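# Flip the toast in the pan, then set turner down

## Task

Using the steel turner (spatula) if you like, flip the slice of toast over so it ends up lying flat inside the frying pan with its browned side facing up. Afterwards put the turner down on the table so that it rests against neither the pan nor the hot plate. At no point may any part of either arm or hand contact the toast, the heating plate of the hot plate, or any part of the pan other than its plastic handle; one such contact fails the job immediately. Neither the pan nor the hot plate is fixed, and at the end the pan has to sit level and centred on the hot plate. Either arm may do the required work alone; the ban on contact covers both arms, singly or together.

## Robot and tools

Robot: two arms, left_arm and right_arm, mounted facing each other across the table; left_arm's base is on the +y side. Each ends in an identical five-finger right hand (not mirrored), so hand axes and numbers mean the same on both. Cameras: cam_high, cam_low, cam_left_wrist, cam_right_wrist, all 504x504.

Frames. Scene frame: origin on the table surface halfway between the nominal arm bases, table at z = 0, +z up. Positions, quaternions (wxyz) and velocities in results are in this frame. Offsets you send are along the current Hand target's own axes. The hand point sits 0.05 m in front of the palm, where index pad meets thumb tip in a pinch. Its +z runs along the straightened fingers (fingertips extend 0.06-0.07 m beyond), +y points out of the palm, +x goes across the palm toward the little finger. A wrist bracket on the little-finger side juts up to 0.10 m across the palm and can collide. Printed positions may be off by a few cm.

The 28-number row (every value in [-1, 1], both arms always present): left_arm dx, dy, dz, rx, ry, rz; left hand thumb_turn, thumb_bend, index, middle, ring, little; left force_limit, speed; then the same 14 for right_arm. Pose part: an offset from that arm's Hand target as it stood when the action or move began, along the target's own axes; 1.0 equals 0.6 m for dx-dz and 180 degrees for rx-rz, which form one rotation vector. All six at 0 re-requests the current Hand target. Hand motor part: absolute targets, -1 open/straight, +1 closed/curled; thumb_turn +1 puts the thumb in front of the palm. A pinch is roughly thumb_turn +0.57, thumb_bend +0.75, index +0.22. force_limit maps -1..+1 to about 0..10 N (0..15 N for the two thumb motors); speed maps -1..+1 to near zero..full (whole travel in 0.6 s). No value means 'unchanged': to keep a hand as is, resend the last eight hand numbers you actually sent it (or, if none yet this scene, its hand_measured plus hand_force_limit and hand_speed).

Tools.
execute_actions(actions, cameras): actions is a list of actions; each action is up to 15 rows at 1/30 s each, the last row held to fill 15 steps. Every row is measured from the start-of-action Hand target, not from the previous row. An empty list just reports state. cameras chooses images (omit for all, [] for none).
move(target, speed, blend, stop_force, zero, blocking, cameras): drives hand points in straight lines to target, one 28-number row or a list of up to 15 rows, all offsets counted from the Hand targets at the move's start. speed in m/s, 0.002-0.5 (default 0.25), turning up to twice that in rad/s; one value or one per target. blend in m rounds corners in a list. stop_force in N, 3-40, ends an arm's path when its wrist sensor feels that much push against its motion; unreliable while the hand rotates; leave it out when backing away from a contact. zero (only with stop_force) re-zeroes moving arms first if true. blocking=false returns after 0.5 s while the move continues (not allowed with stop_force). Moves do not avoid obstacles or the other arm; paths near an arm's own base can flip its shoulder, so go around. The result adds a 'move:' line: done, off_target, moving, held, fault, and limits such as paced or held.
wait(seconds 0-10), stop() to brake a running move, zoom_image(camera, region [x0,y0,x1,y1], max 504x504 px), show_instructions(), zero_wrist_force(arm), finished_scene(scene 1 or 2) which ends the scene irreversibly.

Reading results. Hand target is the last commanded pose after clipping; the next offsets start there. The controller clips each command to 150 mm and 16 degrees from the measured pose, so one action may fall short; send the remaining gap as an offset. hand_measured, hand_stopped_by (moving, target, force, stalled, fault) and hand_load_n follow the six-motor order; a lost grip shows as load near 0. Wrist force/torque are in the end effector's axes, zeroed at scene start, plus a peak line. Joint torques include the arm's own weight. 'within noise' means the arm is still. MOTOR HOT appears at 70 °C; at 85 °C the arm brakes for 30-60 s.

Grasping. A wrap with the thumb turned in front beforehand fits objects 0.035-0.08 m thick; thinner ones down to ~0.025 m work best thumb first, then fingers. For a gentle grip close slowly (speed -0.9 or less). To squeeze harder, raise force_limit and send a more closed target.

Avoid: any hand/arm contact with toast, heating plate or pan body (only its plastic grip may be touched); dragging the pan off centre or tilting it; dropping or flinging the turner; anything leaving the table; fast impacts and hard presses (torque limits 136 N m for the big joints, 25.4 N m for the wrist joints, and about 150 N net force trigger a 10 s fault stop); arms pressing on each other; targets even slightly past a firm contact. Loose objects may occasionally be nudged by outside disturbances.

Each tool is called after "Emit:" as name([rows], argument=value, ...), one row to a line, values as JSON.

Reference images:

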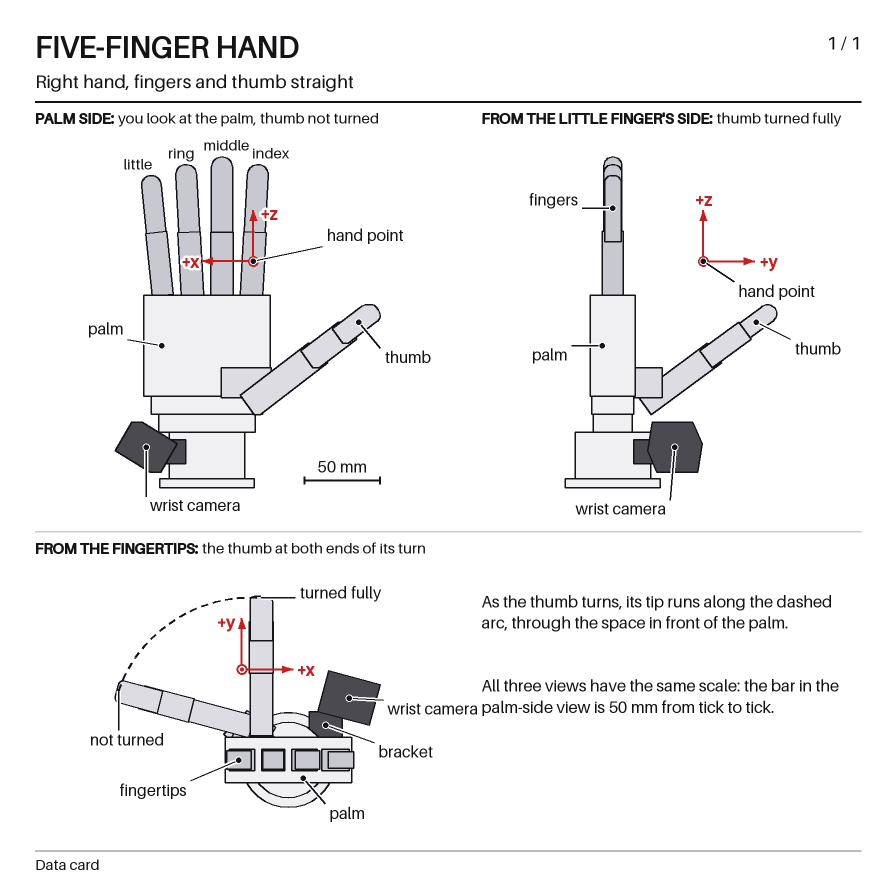

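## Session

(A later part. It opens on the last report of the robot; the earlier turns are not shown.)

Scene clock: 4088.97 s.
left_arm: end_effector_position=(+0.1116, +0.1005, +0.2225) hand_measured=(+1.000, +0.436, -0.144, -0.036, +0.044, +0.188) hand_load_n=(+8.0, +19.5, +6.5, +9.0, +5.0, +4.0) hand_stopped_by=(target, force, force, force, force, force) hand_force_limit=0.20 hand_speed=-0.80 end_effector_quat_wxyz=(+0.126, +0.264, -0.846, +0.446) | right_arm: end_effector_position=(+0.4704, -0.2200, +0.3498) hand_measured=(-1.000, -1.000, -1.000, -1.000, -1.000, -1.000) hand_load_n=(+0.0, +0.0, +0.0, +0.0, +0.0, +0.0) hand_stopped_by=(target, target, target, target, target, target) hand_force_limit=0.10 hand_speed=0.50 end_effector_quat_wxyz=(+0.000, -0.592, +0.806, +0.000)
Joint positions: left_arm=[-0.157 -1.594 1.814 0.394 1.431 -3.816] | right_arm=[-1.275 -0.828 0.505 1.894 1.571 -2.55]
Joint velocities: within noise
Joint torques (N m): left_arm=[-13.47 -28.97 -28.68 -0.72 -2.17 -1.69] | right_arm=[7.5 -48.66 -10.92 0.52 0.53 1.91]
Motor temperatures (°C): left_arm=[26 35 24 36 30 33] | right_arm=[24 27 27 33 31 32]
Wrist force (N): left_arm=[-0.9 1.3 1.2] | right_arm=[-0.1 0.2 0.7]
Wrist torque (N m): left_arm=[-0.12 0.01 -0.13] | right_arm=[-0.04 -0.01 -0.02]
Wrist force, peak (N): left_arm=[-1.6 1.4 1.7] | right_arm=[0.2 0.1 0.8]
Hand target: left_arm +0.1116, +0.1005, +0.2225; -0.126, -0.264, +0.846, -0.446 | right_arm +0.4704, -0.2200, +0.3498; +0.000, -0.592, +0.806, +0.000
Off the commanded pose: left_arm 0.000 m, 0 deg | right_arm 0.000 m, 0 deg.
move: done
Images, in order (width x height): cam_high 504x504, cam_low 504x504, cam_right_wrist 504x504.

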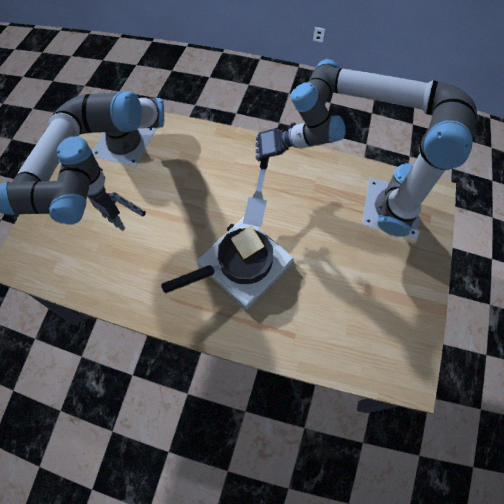

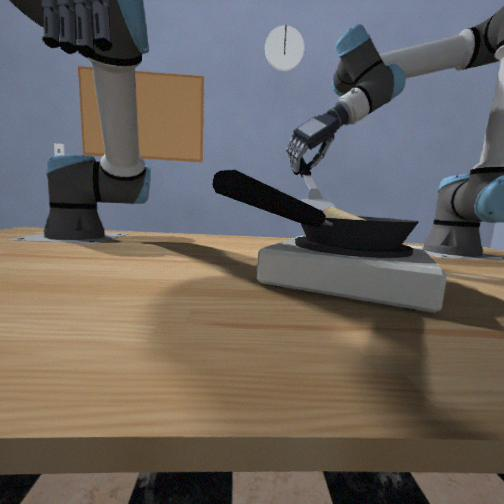

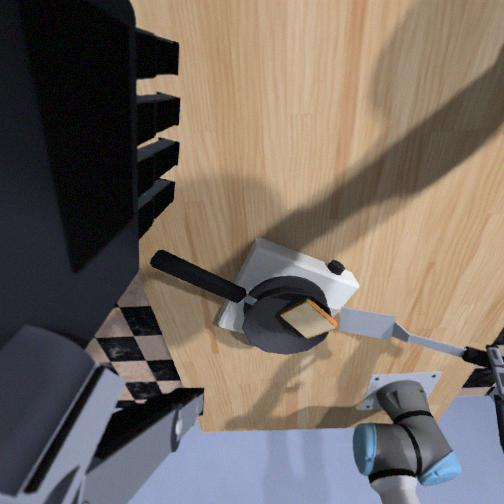

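Emit:
move(target=[-0.0249,-0.0168,0.0007,0,0,0,1,0.55,0.5,0.5,0.5,0.5,0.2,-0.8,0,0,0,0,0,0,-1,-1,-1,-1,-1,-1,0.1,0.5], speed=0.02, stop_force=3, cameras=["cam_high","cam_low","cam_right_wrist"])

Emit:
zoom_image(camera="cam_low", region=[290, 180, 390, 260])

Emit:
zoom_image(camera="cam_right_wrist", region=[270, 280, 390, 364])

Emit:
zoom_image(camera="cam_high", region=[210, 200, 290, 290])

Scene clock: 4105.07 s.
left_arm: end_effector_position=(+0.1297, +0.1005, +0.2225) hand_measured=(+1.000, +0.436, -0.144, -0.036, +0.044, +0.188) hand_load_n=(+7.5, +19.5, +6.5, +8.5, +4.5, +4.0) hand_stopped_by=(target, force, force, force, force, force) hand_force_limit=0.20 hand_speed=-0.80 end_effector_quat_wxyz=(+0.126, +0.264, -0.846, +0.446) | right_arm: end_effector_position=(+0.4704, -0.2200, +0.3498) hand_measured=(-1.000, -1.000, -1.000, -1.000, -1.000, -1.000) hand_load_n=(+0.5, +0.0, +0.0, +0.0, +0.0, +0.0) hand_stopped_by=(target, target, target, target, target, target) hand_force_limit=0.10 hand_speed=0.50 end_effector_quat_wxyz=(+0.000, -0.592, +0.806, +0.000)
Joint positions: left_arm=[-0.101 -1.582 1.801 0.39 1.478 -3.784] | right_arm=[-1.275 -0.828 0.505 1.894 1.571 -2.55]
Joint velocities: within noise
Joint torques (N m): left_arm=[-15.08 -30.3 -14.97 1.3 -2.24 -1.76] | right_arm=[7.53 -48.74 -10.82 0.57 0.48 1.94]
Motor temperatures (°C): left_arm=[26 35 24 36 30 33] | right_arm=[24 27 27 33 31 32]
Wrist force (N): left_arm=[-1.3 1.9 1.2] | right_arm=[-0.1 0.0 0.5]
Wrist torque (N m): left_arm=[-0.13 0.08 -0.21] | right_arm=[-0.06 0.00 -0.02]
Wrist force, peak (N): left_arm=[-1.2 1.9 1.5] | right_arm=[0.2 0.2 0.7]
Hand target: left_arm +0.1297, +0.1005, +0.2225; -0.126, -0.264, +0.846, -0.446 | right_arm +0.4704, -0.2200, +0.3498; +0.000, -0.592, +0.806, +0.000
Off the commanded pose: left_arm 0.000 m, 0 deg | right_arm 0.000 m, 0 deg.
move: done
Images, in order (width x height): cam_high 504x504, cam_low 504x504, cam_right_wrist 504x504.

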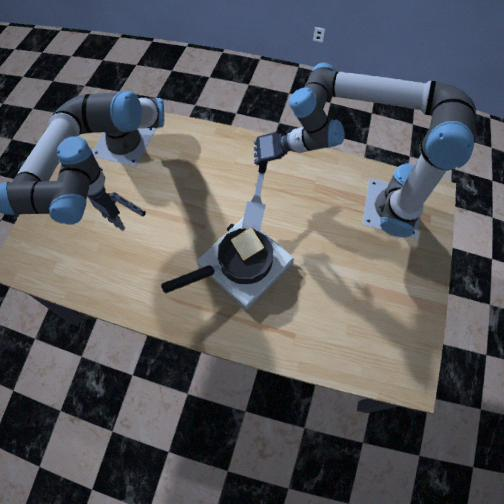

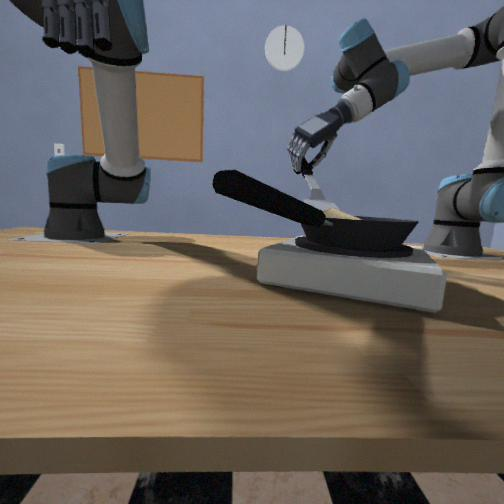

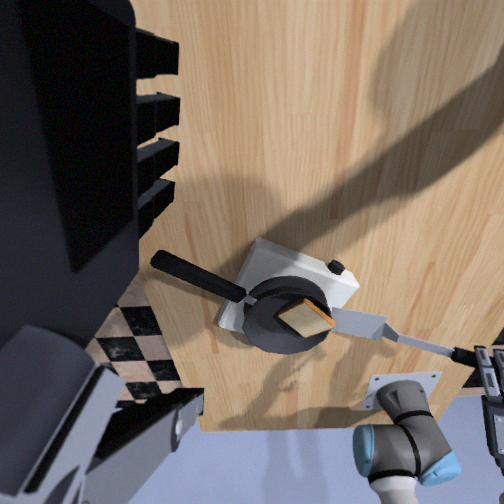

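Scaled by 5.040.

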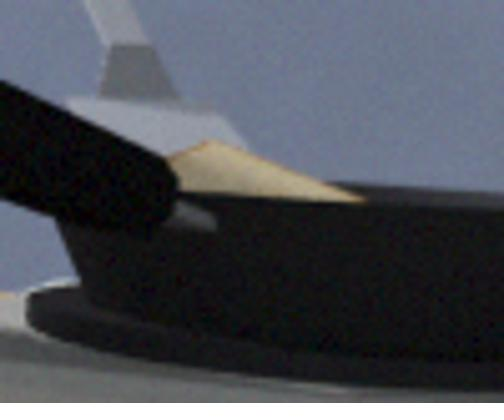

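Scaled by 4.200.

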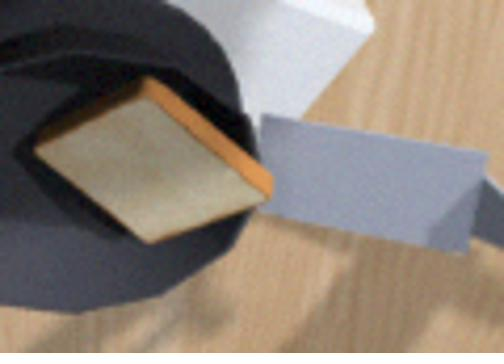

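Scaled by 5.600.

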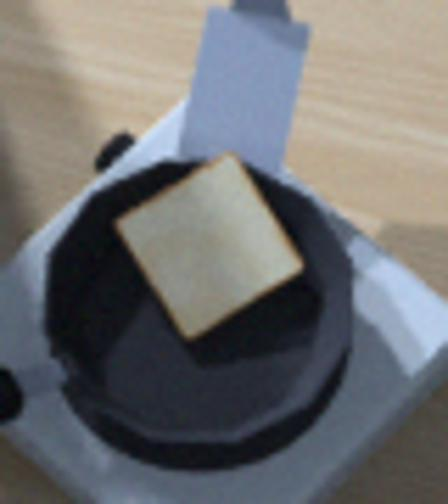

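Emit:
wait(seconds=0.1)

Emit:
zoom_image(camera="cam_high", region=[190, 180, 310, 300])

Emit:
zoom_image(camera="cam_low", region=[270, 160, 390, 280])

Scene clock: 4160.87 s.
left_arm: end_effector_position=(+0.1297, +0.1005, +0.2225) hand_measured=(+1.000, +0.436, -0.144, -0.036, +0.044, +0.188) hand_load_n=(+8.0, +19.5, +6.0, +9.0, +4.5, +4.0) hand_stopped_by=(target, force, force, force, force, force) hand_force_limit=0.20 hand_speed=-0.80 end_effector_quat_wxyz=(+0.126, +0.264, -0.846, +0.446) | right_arm: end_effector_position=(+0.4704, -0.2200, +0.3498) hand_measured=(-1.000, -1.000, -1.000, -1.000, -1.000, -1.000) hand_load_n=(+0.0, +0.0, +0.0, +0.0, +0.0, +0.0) hand_stopped_by=(target, target, target, target, target, target) hand_force_limit=0.10 hand_speed=0.50 end_effector_quat_wxyz=(+0.000, -0.592, +0.806, +0.000)
Joint positions: left_arm=[-0.101 -1.582 1.801 0.39 1.478 -3.784] | right_arm=[-1.275 -0.828 0.505 1.894 1.571 -2.55]
Joint velocities: within noise
Joint torques (N m): left_arm=[-12.52 -29.79 -18.01 1 -1.77 -1.55] | right_arm=[7.64 -49.06 -10.73 0.56 0.51 2]
Motor temperatures (°C): left_arm=[26 35 24 36 30 33] | right_arm=[24 27 27 33 31 32]
Wrist force (N): left_arm=[-1.2 1.8 1.4] | right_arm=[-0.1 0.3 0.4]
Wrist torque (N m): left_arm=[-0.14 0.07 -0.21] | right_arm=[0.00 0.00 -0.01]
Wrist force, peak (N): left_arm=[-1.3 1.8 1.6] | right_arm=[0.0 0.0 0.9]
Hand target: left_arm +0.1297, +0.1005, +0.2225; -0.126, -0.264, +0.846, -0.446 | right_arm +0.4704, -0.2200, +0.3498; +0.000, -0.592, +0.806, +0.000
Off the commanded pose: left_arm 0.000 m, 0 deg | right_arm 0.000 m, 0 deg.
wait: 0.10 s; at rest from the start

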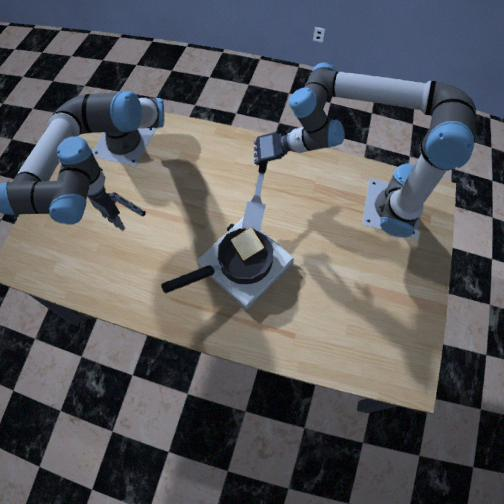

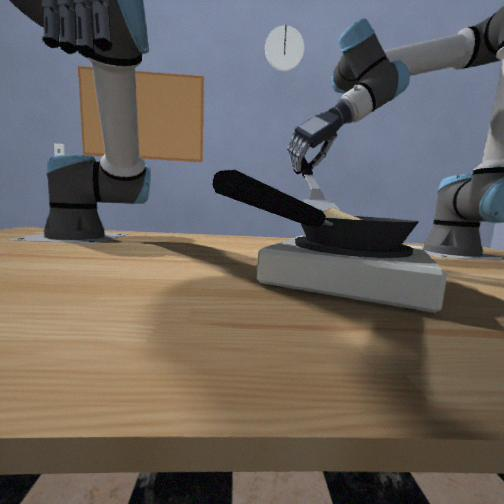

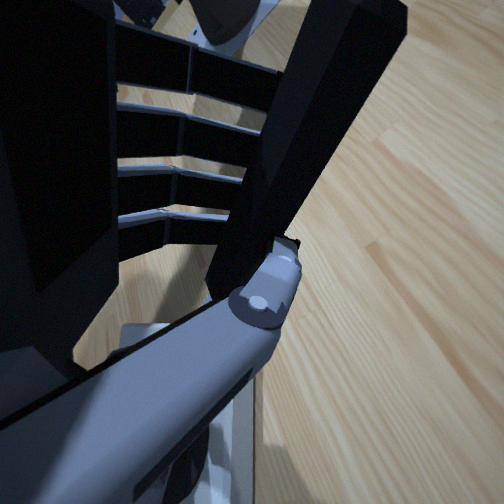

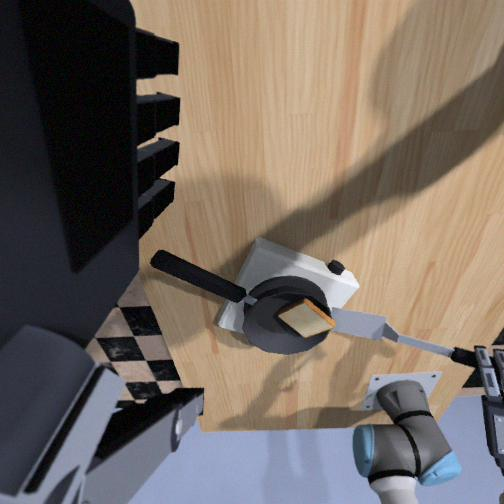

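Scaled by 4.200.

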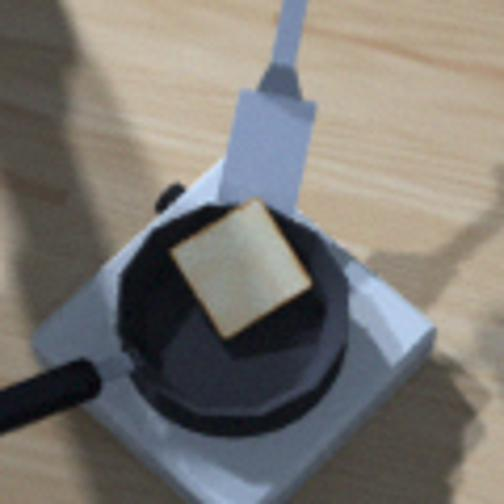

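Scaled by 4.200.

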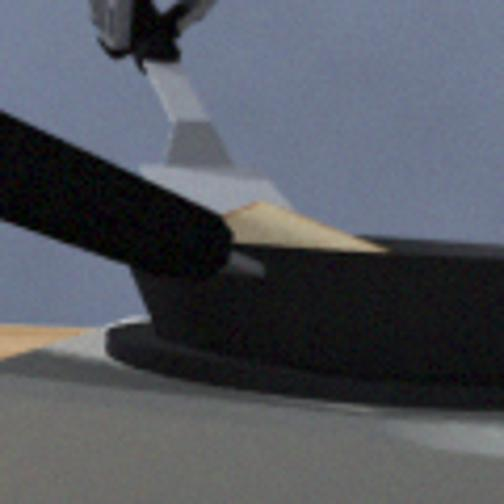

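Emit:
move(target=[0.0075,-0.01146,-0.0095,0,0,0,1,0.55,0.5,0.5,0.5,0.5,0.2,-0.8,0,0,0,0,0,0,-1,-1,-1,-1,-1,-1,0.1,0.5], speed=0.02, stop_force=3)

Emit:
zoom_image(camera="cam_high", region=[190, 180, 310, 300])

Emit:
zoom_image(camera="cam_low", region=[270, 160, 390, 280])

Emit:
zoom_image(camera="cam_right_wrist", region=[230, 240, 380, 390])

Scene clock: 4172.93 s.
left_arm: end_effector_position=(+0.1297, +0.1005, +0.2325) hand_measured=(+1.000, +0.436, -0.144, -0.036, +0.044, +0.188) hand_load_n=(+8.0, +19.5, +6.5, +9.0, +4.5, +4.0) hand_stopped_by=(target, force, force, force, force, force) hand_force_limit=0.20 hand_speed=-0.80 end_effector_quat_wxyz=(+0.126, +0.264, -0.846, +0.446) | right_arm: end_effector_position=(+0.4704, -0.2200, +0.3498) hand_measured=(-1.000, -1.000, -1.000, -1.000, -1.000, -1.000) hand_load_n=(+0.0, +0.0, +0.0, +0.0, +0.0, +0.0) hand_stopped_by=(target, target, target, target, target, target) hand_force_limit=0.10 hand_speed=0.50 end_effector_quat_wxyz=(+0.000, -0.592, +0.806, +0.000)
Joint positions: left_arm=[-0.101 -1.587 1.78 0.416 1.478 -3.784] | right_arm=[-1.275 -0.828 0.505 1.894 1.571 -2.55]
Joint velocities: within noise
Joint torques (N m): left_arm=[-12.55 -10.64 -15.46 -1.51 -2.36 -1.61] | right_arm=[7.23 -49.33 -11.05 0.52 0.5 1.9]
Motor temperatures (°C): left_arm=[26 35 24 36 30 33] | right_arm=[24 27 27 33 31 32]
Wrist force (N): left_arm=[-0.8 1.8 1.4] | right_arm=[0.1 0.1 0.6]
Wrist torque (N m): left_arm=[-0.19 0.12 -0.25] | right_arm=[-0.04 -0.02 -0.01]
Wrist force, peak (N): left_arm=[-1.0 2.2 1.5] | right_arm=[0.6 0.2 0.7]
Hand target: left_arm +0.1297, +0.1005, +0.2325; -0.126, -0.264, +0.846, -0.446 | right_arm +0.4704, -0.2200, +0.3498; +0.000, -0.592, +0.806, +0.000
Off the commanded pose: left_arm 0.000 m, 0 deg | right_arm 0.000 m, 0 deg.
move: done

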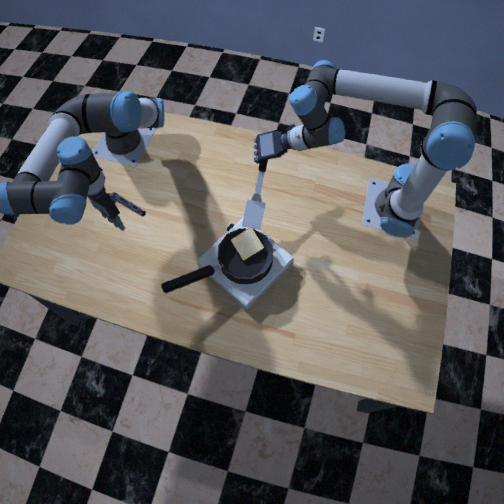

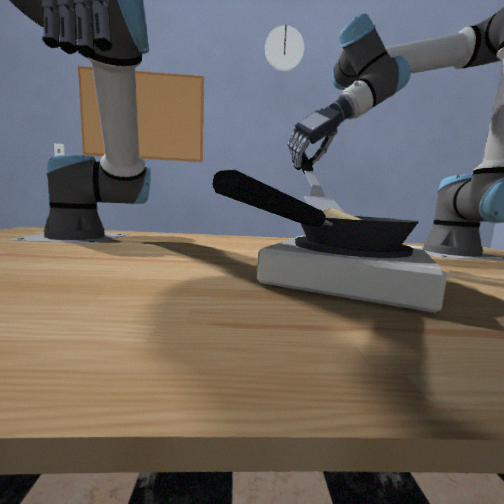

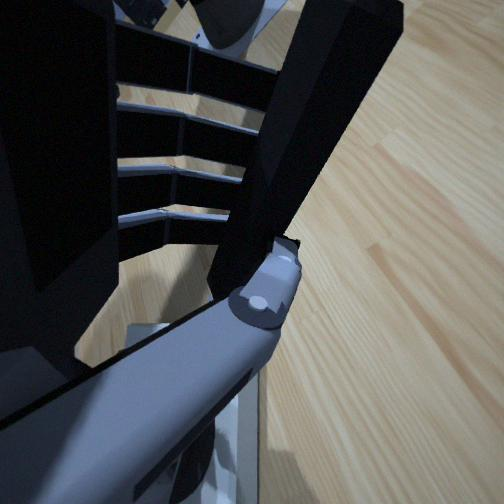

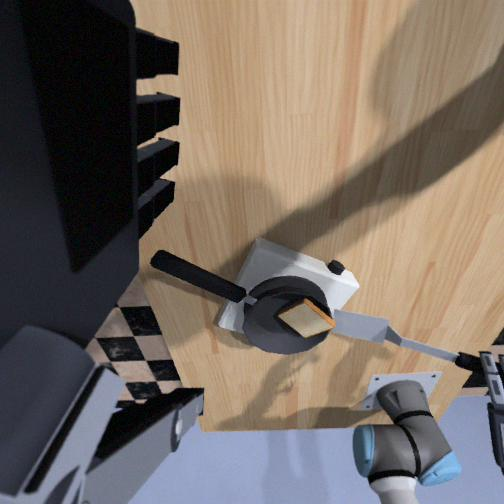

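Scaled by 4.200.

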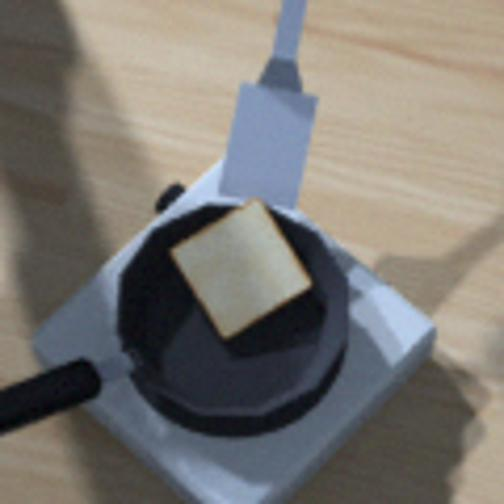

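Scaled by 4.200.

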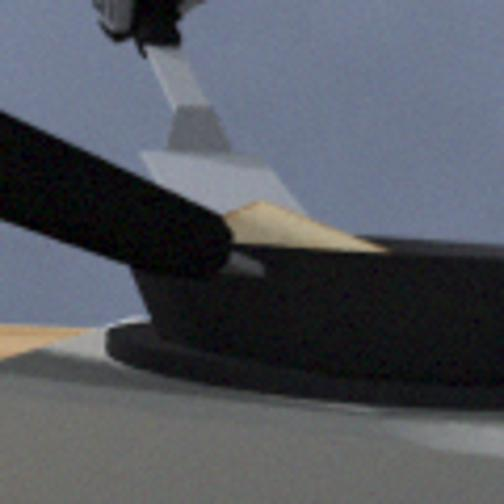

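Scaled by 3.360.

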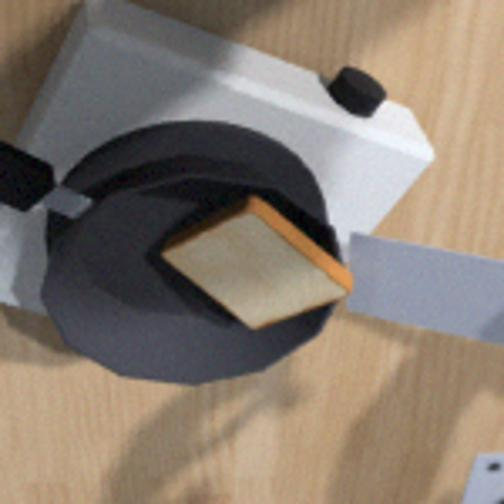

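Emit:
move([
  [0.0055,0.0037,-0.0002,0,0,0,1,0.55,0.5,0.5,0.5,0.5,0.2,-0.8,0,0,0,0,0,0,-1,-1,-1,-1,-1,-1,0.1,0.5],
  [-0.0102,0.0278,0.0198,0,0,0,1,0.55,0.5,0.5,0.5,0.5,0.2,-0.8,0,0,0,0,0,0,-1,-1,-1,-1,-1,-1,0.1,0.5],
], speed=0.05, stop_force=5, cameras=["cam_high"])

Emit:
move(target=[-0.0200,-0.0135,0.0005,0,0,0,1,0.55,0.5,0.5,0.5,0.5,0.2,-0.8,0,0,0,0,0,0,-1,-1,-1,-1,-1,-1,0.1,0.5], speed=0.02, stop_force=3)

Emit:
zoom_image(camera="cam_high", region=[190, 180, 310, 300])

Emit:
zoom_image(camera="cam_low", region=[270, 160, 390, 280])

Emit:
zoom_image(camera="cam_right_wrist", region=[230, 240, 380, 390])

Scene clock: 4205.30 s.
left_arm: end_effector_position=(+0.1257, +0.1005, +0.2115) hand_measured=(+1.000, +0.436, -0.144, -0.036, +0.044, +0.188) hand_load_n=(+8.0, +19.0, +6.5, +9.0, +4.5, +4.5) hand_stopped_by=(target, force, force, force, force, force) hand_force_limit=0.20 hand_speed=-0.80 end_effector_quat_wxyz=(+0.126, +0.264, -0.846, +0.446) | right_arm: end_effector_position=(+0.4704, -0.2200, +0.3498) hand_measured=(-1.000, -1.000, -1.000, -1.000, -1.000, -1.000) hand_load_n=(+0.0, +0.0, +0.0, +0.0, +0.0, +0.0) hand_stopped_by=(target, target, target, target, target, target) hand_force_limit=0.10 hand_speed=0.50 end_effector_quat_wxyz=(+0.000, -0.592, +0.806, +0.000)
Joint positions: left_arm=[-0.114 -1.579 1.827 0.362 1.467 -3.791] | right_arm=[-1.275 -0.828 0.505 1.894 1.571 -2.55]
Joint velocities: within noise
Joint torques (N m): left_arm=[13.45 -29.99 -26.41 -1.45 0.92 1.87] | right_arm=[6.96 -49.68 -10.98 0.53 0.49 1.9]
Motor temperatures (°C): left_arm=[26 35 24 36 30 33] | right_arm=[24 28 27 33 31 32]
Wrist force (N): left_arm=[-0.9 0.9 1.3] | right_arm=[0.1 0.1 0.5]
Wrist torque (N m): left_arm=[-0.17 0.01 -0.13] | right_arm=[-0.04 -0.02 -0.01]
Wrist force, peak (N): left_arm=[-0.7 1.9 1.7] | right_arm=[0.2 0.1 0.9]
Hand target: left_arm +0.1257, +0.1005, +0.2115; -0.126, -0.264, +0.846, -0.446 | right_arm +0.4704, -0.2200, +0.3498; +0.000, -0.592, +0.806, +0.000
Off the commanded pose: left_arm 0.000 m, 0 deg | right_arm 0.000 m, 0 deg.
move: done
Images, in order (width x height): cam_high 504x504.

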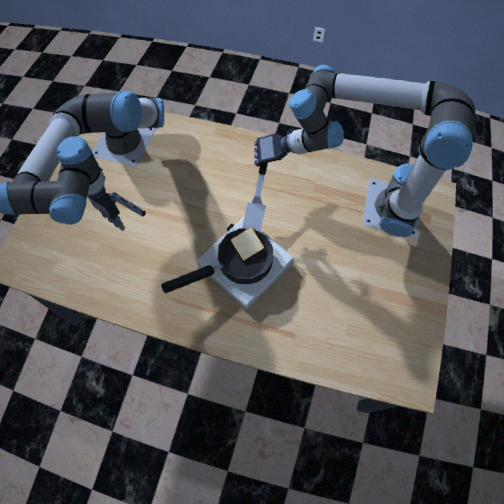

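Scene clock: 4207.03 s.
left_arm: end_effector_position=(+0.1402, +0.1005, +0.2115) hand_measured=(+1.000, +0.436, -0.144, -0.036, +0.044, +0.188) hand_load_n=(+8.5, +19.5, +6.5, +9.0, +4.5, +4.0) hand_stopped_by=(target, force, force, force, force, force) hand_force_limit=0.20 hand_speed=-0.80 end_effector_quat_wxyz=(+0.126, +0.264, -0.846, +0.446) | right_arm: end_effector_position=(+0.4704, -0.2200, +0.3498) hand_measured=(-1.000, -1.000, -1.000, -1.000, -1.000, -1.000) hand_load_n=(-0.5, +0.0, +0.0, -0.5, +0.0, +0.0) hand_stopped_by=(target, target, target, target, target, target) hand_force_limit=0.10 hand_speed=0.50 end_effector_quat_wxyz=(+0.000, -0.592, +0.806, +0.000)
Joint positions: left_arm=[-0.069 -1.568 1.816 0.36 1.504 -3.765] | right_arm=[-1.275 -0.828 0.505 1.894 1.571 -2.55]
Joint velocities: within noise
Joint torques (N m): left_arm=[-14.97 -29.6 -14.58 0.44 -2.16 -1.38] | right_arm=[7.13 -49.56 -10.97 0.6 0.56 1.89]
Motor temperatures (°C): left_arm=[26 35 24 36 30 33] | right_arm=[24 28 27 33 31 32]
Wrist force (N): left_arm=[-1.2 1.5 1.7] | right_arm=[0.0 0.0 0.6]
Wrist torque (N m): left_arm=[-0.22 0.07 -0.23] | right_arm=[-0.06 -0.01 -0.02]
Wrist force, peak (N): left_arm=[-0.8 1.7 1.7] | right_arm=[0.1 0.6 0.5]
Hand target: left_arm +0.1402, +0.1005, +0.2115; -0.126, -0.264, +0.846, -0.446 | right_arm +0.4704, -0.2200, +0.3498; +0.000, -0.592, +0.806, +0.000
Off the commanded pose: left_arm 0.000 m, 0 deg | right_arm 0.000 m, 0 deg.
move: done

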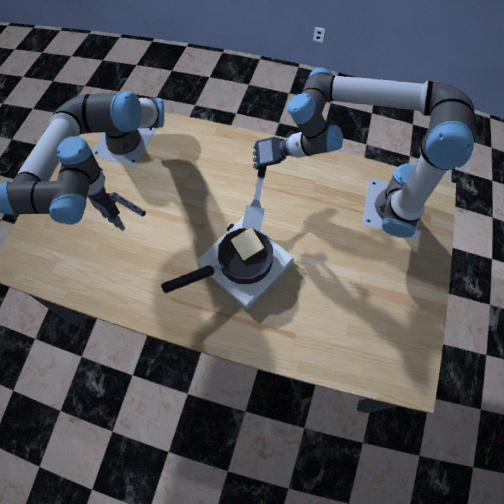

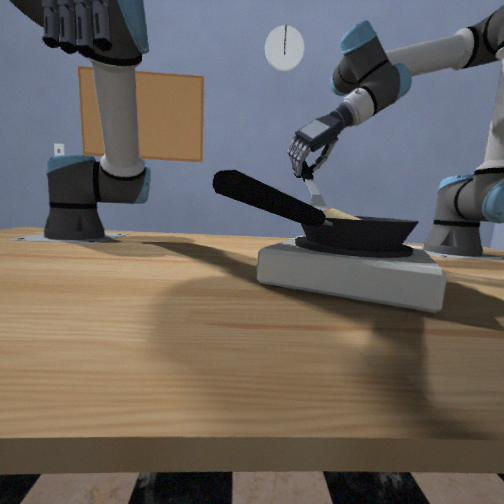

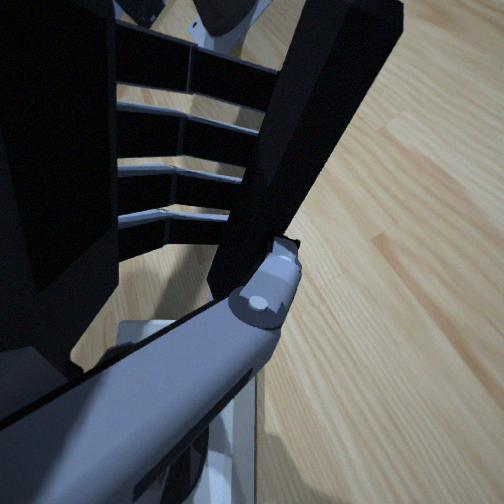

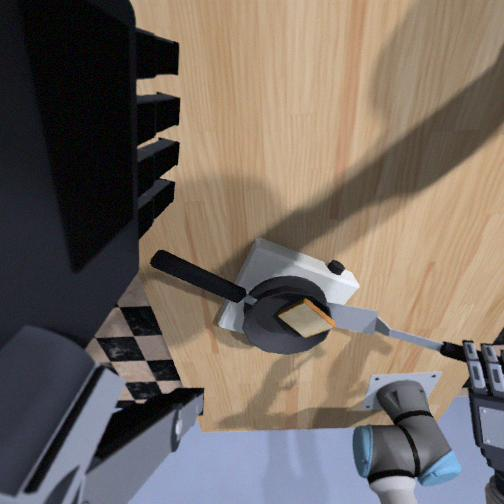

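Scaled by 4.200.

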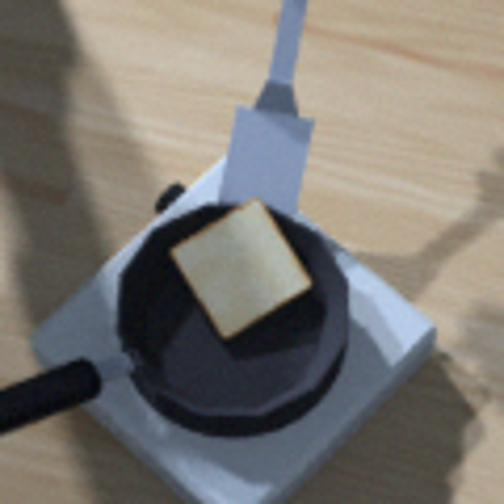

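Scaled by 4.200.

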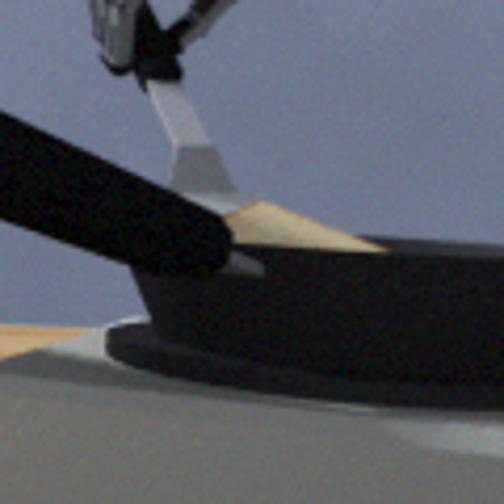

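Scaled by 3.360.

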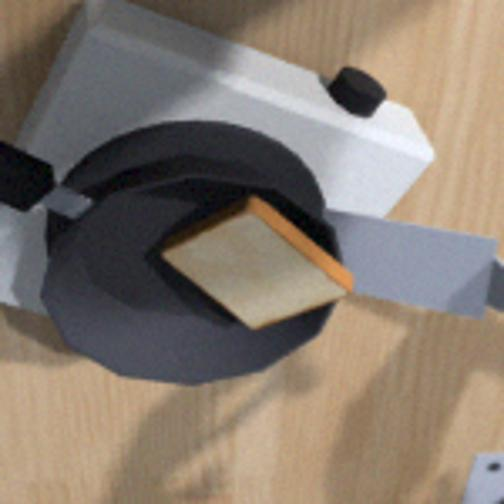

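Emit:
move(target=[0.0083,0.0056,-0.0002,0,0,0,1,0.55,0.5,0.5,0.5,0.5,0.2,-0.8,0,0,0,0,0,0,-1,-1,-1,-1,-1,-1,0.1,0.5], speed=0.05, cameras=[])

Emit:
move(target=[0.0120,-0.01834,-0.0152,0,0,0,1,0.55,0.5,0.5,0.5,0.5,0.2,-0.8,0,0,0,0,0,0,-1,-1,-1,-1,-1,-1,0.1,0.5], speed=0.01, stop_force=3)

Emit:
zoom_image(camera="cam_high", region=[190, 180, 310, 300])

Emit:
zoom_image(camera="cam_low", region=[270, 160, 390, 280])

Emit:
zoom_image(camera="cam_right_wrist", region=[230, 240, 380, 390])

Scene clock: 4234.20 s.
left_arm: end_effector_position=(+0.1340, +0.1005, +0.2115) hand_measured=(+1.000, +0.436, -0.144, -0.036, +0.044, +0.188) hand_load_n=(+8.0, +19.5, +6.5, +8.5, +4.5, +4.5) hand_stopped_by=(target, force, force, force, force, force) hand_force_limit=0.20 hand_speed=-0.80 end_effector_quat_wxyz=(+0.126, +0.264, -0.846, +0.446) | right_arm: end_effector_position=(+0.4704, -0.2200, +0.3498) hand_measured=(-1.000, -1.000, -1.000, -1.000, -1.000, -1.000) hand_load_n=(+0.0, +0.0, +0.0, +0.0, -0.5, +0.0) hand_stopped_by=(target, target, target, target, target, target) hand_force_limit=0.10 hand_speed=0.50 end_effector_quat_wxyz=(+0.000, -0.592, +0.806, +0.000)
Joint positions: left_arm=[-0.088 -1.573 1.821 0.361 1.489 -3.776] | right_arm=[-1.275 -0.828 0.505 1.894 1.571 -2.55]
Joint velocities: within noise
Joint torques (N m): left_arm=[11.99 -20.9 -22.52 1.43 1.33 1.1] | right_arm=[7.35 -49.8 -10.33 0.51 0.45 1.86]
Motor temperatures (°C): left_arm=[26 35 24 36 30 33] | right_arm=[24 28 27 33 31 32]
Wrist force (N): left_arm=[-0.9 1.1 1.3] | right_arm=[0.1 0.1 0.5]
Wrist torque (N m): left_arm=[-0.14 0.00 -0.13] | right_arm=[-0.04 -0.03 -0.01]
Wrist force, peak (N): left_arm=[-1.2 1.8 1.7] | right_arm=[-0.1 0.4 0.6]
Hand target: left_arm +0.1341, +0.1005, +0.2115; -0.126, -0.264, +0.846, -0.446 | right_arm +0.4704, -0.2200, +0.3498; +0.000, -0.592, +0.806, +0.000
Off the commanded pose: left_arm 0.000 m, 0 deg | right_arm 0.000 m, 0 deg.
move: done
No camera images: "cameras" was empty.

Scene clock: 4236.73 s.
left_arm: end_effector_position=(+0.1341, +0.1005, +0.2275) hand_measured=(+1.000, +0.436, -0.144, -0.036, +0.044, +0.188) hand_load_n=(+8.5, +19.5, +6.5, +9.0, +4.0, +4.0) hand_stopped_by=(target, force, force, force, force, force) hand_force_limit=0.20 hand_speed=-0.80 end_effector_quat_wxyz=(+0.126, +0.264, -0.846, +0.446) | right_arm: end_effector_position=(+0.4704, -0.2200, +0.3498) hand_measured=(-1.000, -1.000, -1.000, -1.000, -1.000, -1.000) hand_load_n=(+0.0, +0.0, +0.0, +0.0, +0.0, +0.0) hand_stopped_by=(target, target, target, target, target, target) hand_force_limit=0.10 hand_speed=0.50 end_effector_quat_wxyz=(+0.000, -0.592, +0.806, +0.000)
Joint positions: left_arm=[-0.087 -1.581 1.787 0.403 1.489 -3.776] | right_arm=[-1.275 -0.828 0.505 1.894 1.571 -2.55]
Joint velocities: within noise
Joint torques (N m): left_arm=[-10.47 -13.45 -15.69 -1.73 -1.98 -1.54] | right_arm=[7.32 -50.17 -10.72 0.54 0.53 1.92]
Motor temperatures (°C): left_arm=[26 35 24 36 30 33] | right_arm=[24 28 27 33 31 32]
Wrist force (N): left_arm=[-0.1 1.6 1.1] | right_arm=[0.2 0.3 0.3]
Wrist torque (N m): left_arm=[-0.11 0.11 -0.24] | right_arm=[0.00 -0.03 0.01]
Wrist force, peak (N): left_arm=[-1.1 2.1 1.9] | right_arm=[0.2 0.4 0.8]
Hand target: left_arm +0.1341, +0.1005, +0.2275; -0.126, -0.264, +0.846, -0.446 | right_arm +0.4704, -0.2200, +0.3498; +0.000, -0.592, +0.806, +0.000
Off the commanded pose: left_arm 0.000 m, 0 deg | right_arm 0.000 m, 0 deg.
move: done

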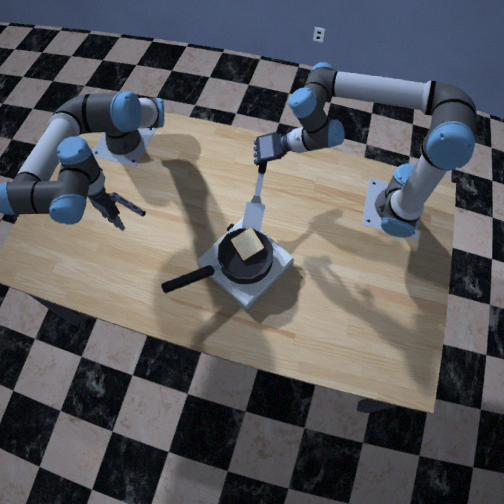

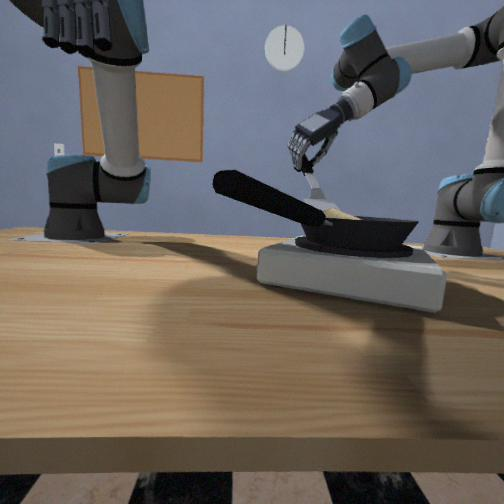

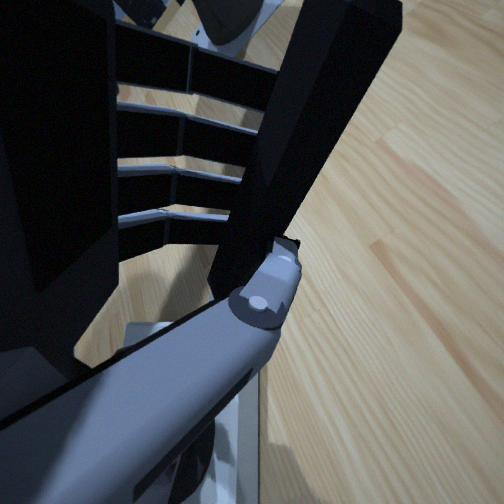

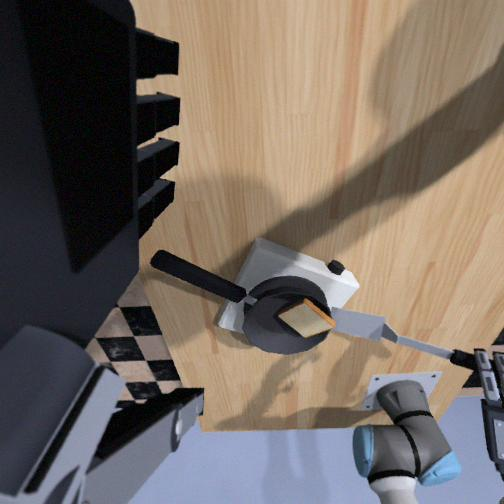

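Scaled by 4.200.

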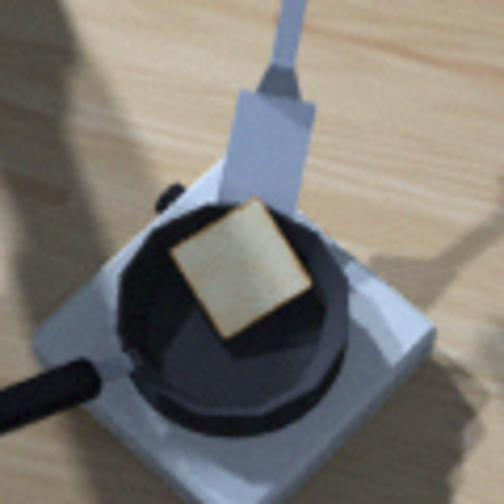

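Scaled by 4.200.

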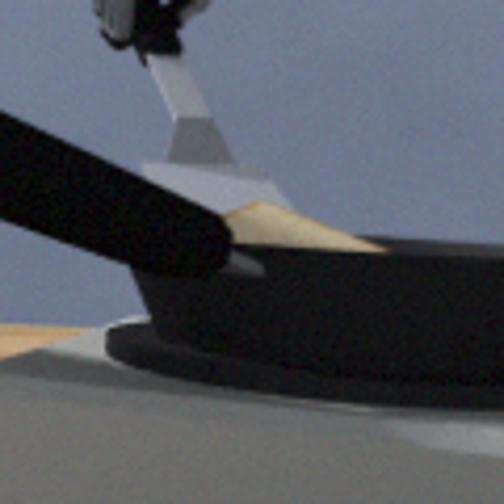

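Scaled by 3.360.

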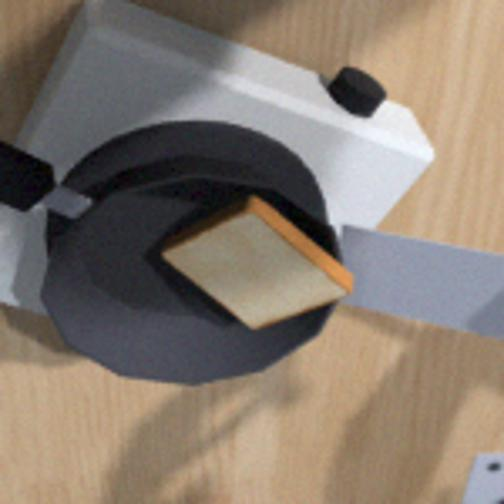

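Emit:
move(target=[0.0045,-0.0069,-0.0057,0,0,0,1,0.55,0.5,0.5,0.5,0.5,0.2,-0.8,0,0,0,0,0,0,-1,-1,-1,-1,-1,-1,0.1,0.5], speed=0.01, stop_force=3, cameras=["cam_high","cam_right_wrist","cam_low"])

Emit:
zoom_image(camera="cam_low", region=[270, 160, 390, 280])

Emit:
zoom_image(camera="cam_right_wrist", region=[280, 270, 360, 350])

Scene clock: 4245.87 s.
left_arm: end_effector_position=(+0.1341, +0.1005, +0.2335) hand_measured=(+1.000, +0.436, -0.144, -0.036, +0.044, +0.188) hand_load_n=(+8.5, +19.5, +6.5, +9.0, +3.5, +4.0) hand_stopped_by=(target, force, force, force, force, force) hand_force_limit=0.20 hand_speed=-0.80 end_effector_quat_wxyz=(+0.126, +0.264, -0.846, +0.446) | right_arm: end_effector_position=(+0.4704, -0.2200, +0.3498) hand_measured=(-1.000, -1.000, -1.000, -1.000, -1.000, -1.000) hand_load_n=(+0.0, -0.5, +0.0, +0.0, +0.0, +0.0) hand_stopped_by=(target, target, target, target, target, target) hand_force_limit=0.10 hand_speed=0.50 end_effector_quat_wxyz=(+0.000, -0.592, +0.806, +0.000)
Joint positions: left_arm=[-0.087 -1.584 1.775 0.418 1.489 -3.776] | right_arm=[-1.275 -0.828 0.505 1.894 1.571 -2.55]
Joint velocities: within noise
Joint torques (N m): left_arm=[-11.78 -14.51 -16.12 -1.71 -1.92 -1.53] | right_arm=[7.31 -50.43 -10.89 0.58 0.51 2.05]
Motor temperatures (°C): left_arm=[26 35 24 36 30 33] | right_arm=[24 28 27 33 31 32]
Wrist force (N): left_arm=[-0.7 2.0 1.4] | right_arm=[0.2 0.2 0.5]
Wrist torque (N m): left_arm=[-0.15 0.14 -0.25] | right_arm=[-0.02 -0.03 0.00]
Wrist force, peak (N): left_arm=[-0.5 2.3 1.3] | right_arm=[0.1 0.1 0.8]
Hand target: left_arm +0.1341, +0.1005, +0.2335; -0.126, -0.264, +0.846, -0.446 | right_arm +0.4704, -0.2200, +0.3498; +0.000, -0.592, +0.806, +0.000
Off the commanded pose: left_arm 0.000 m, 0 deg | right_arm 0.000 m, 0 deg.
move: done
Images, in order (width x height): cam_high 504x504, cam_low 504x504, cam_right_wrist 504x504.

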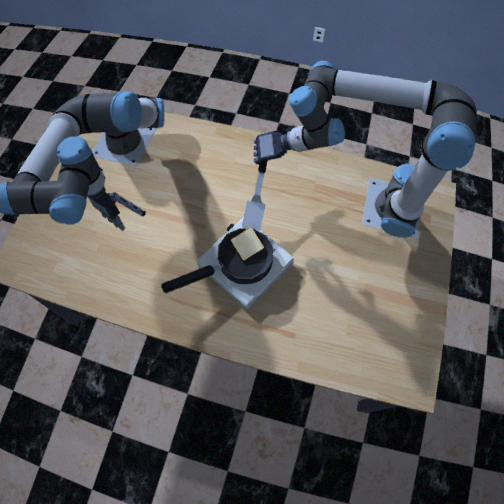

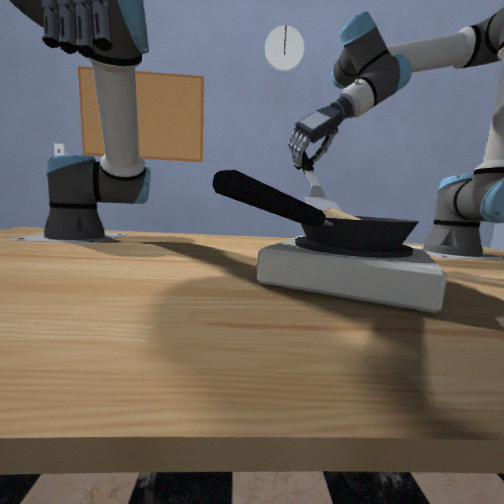

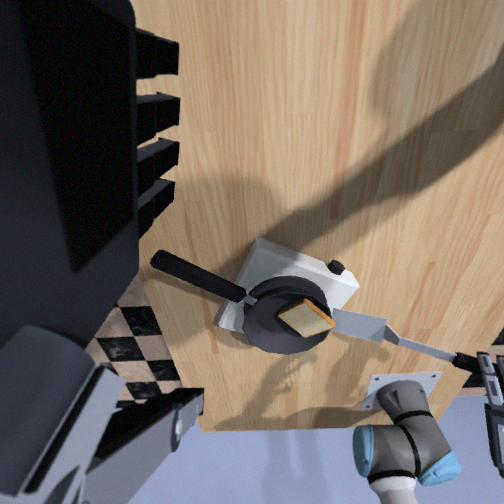

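Scaled by 4.200.

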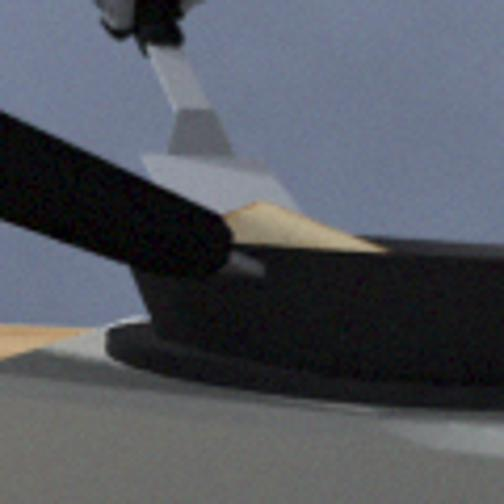

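Scaled by 6.300.

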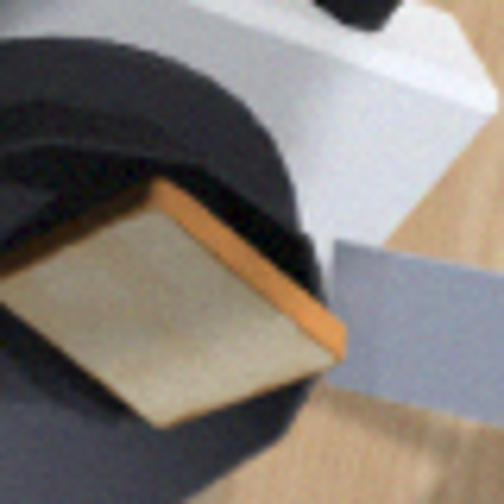

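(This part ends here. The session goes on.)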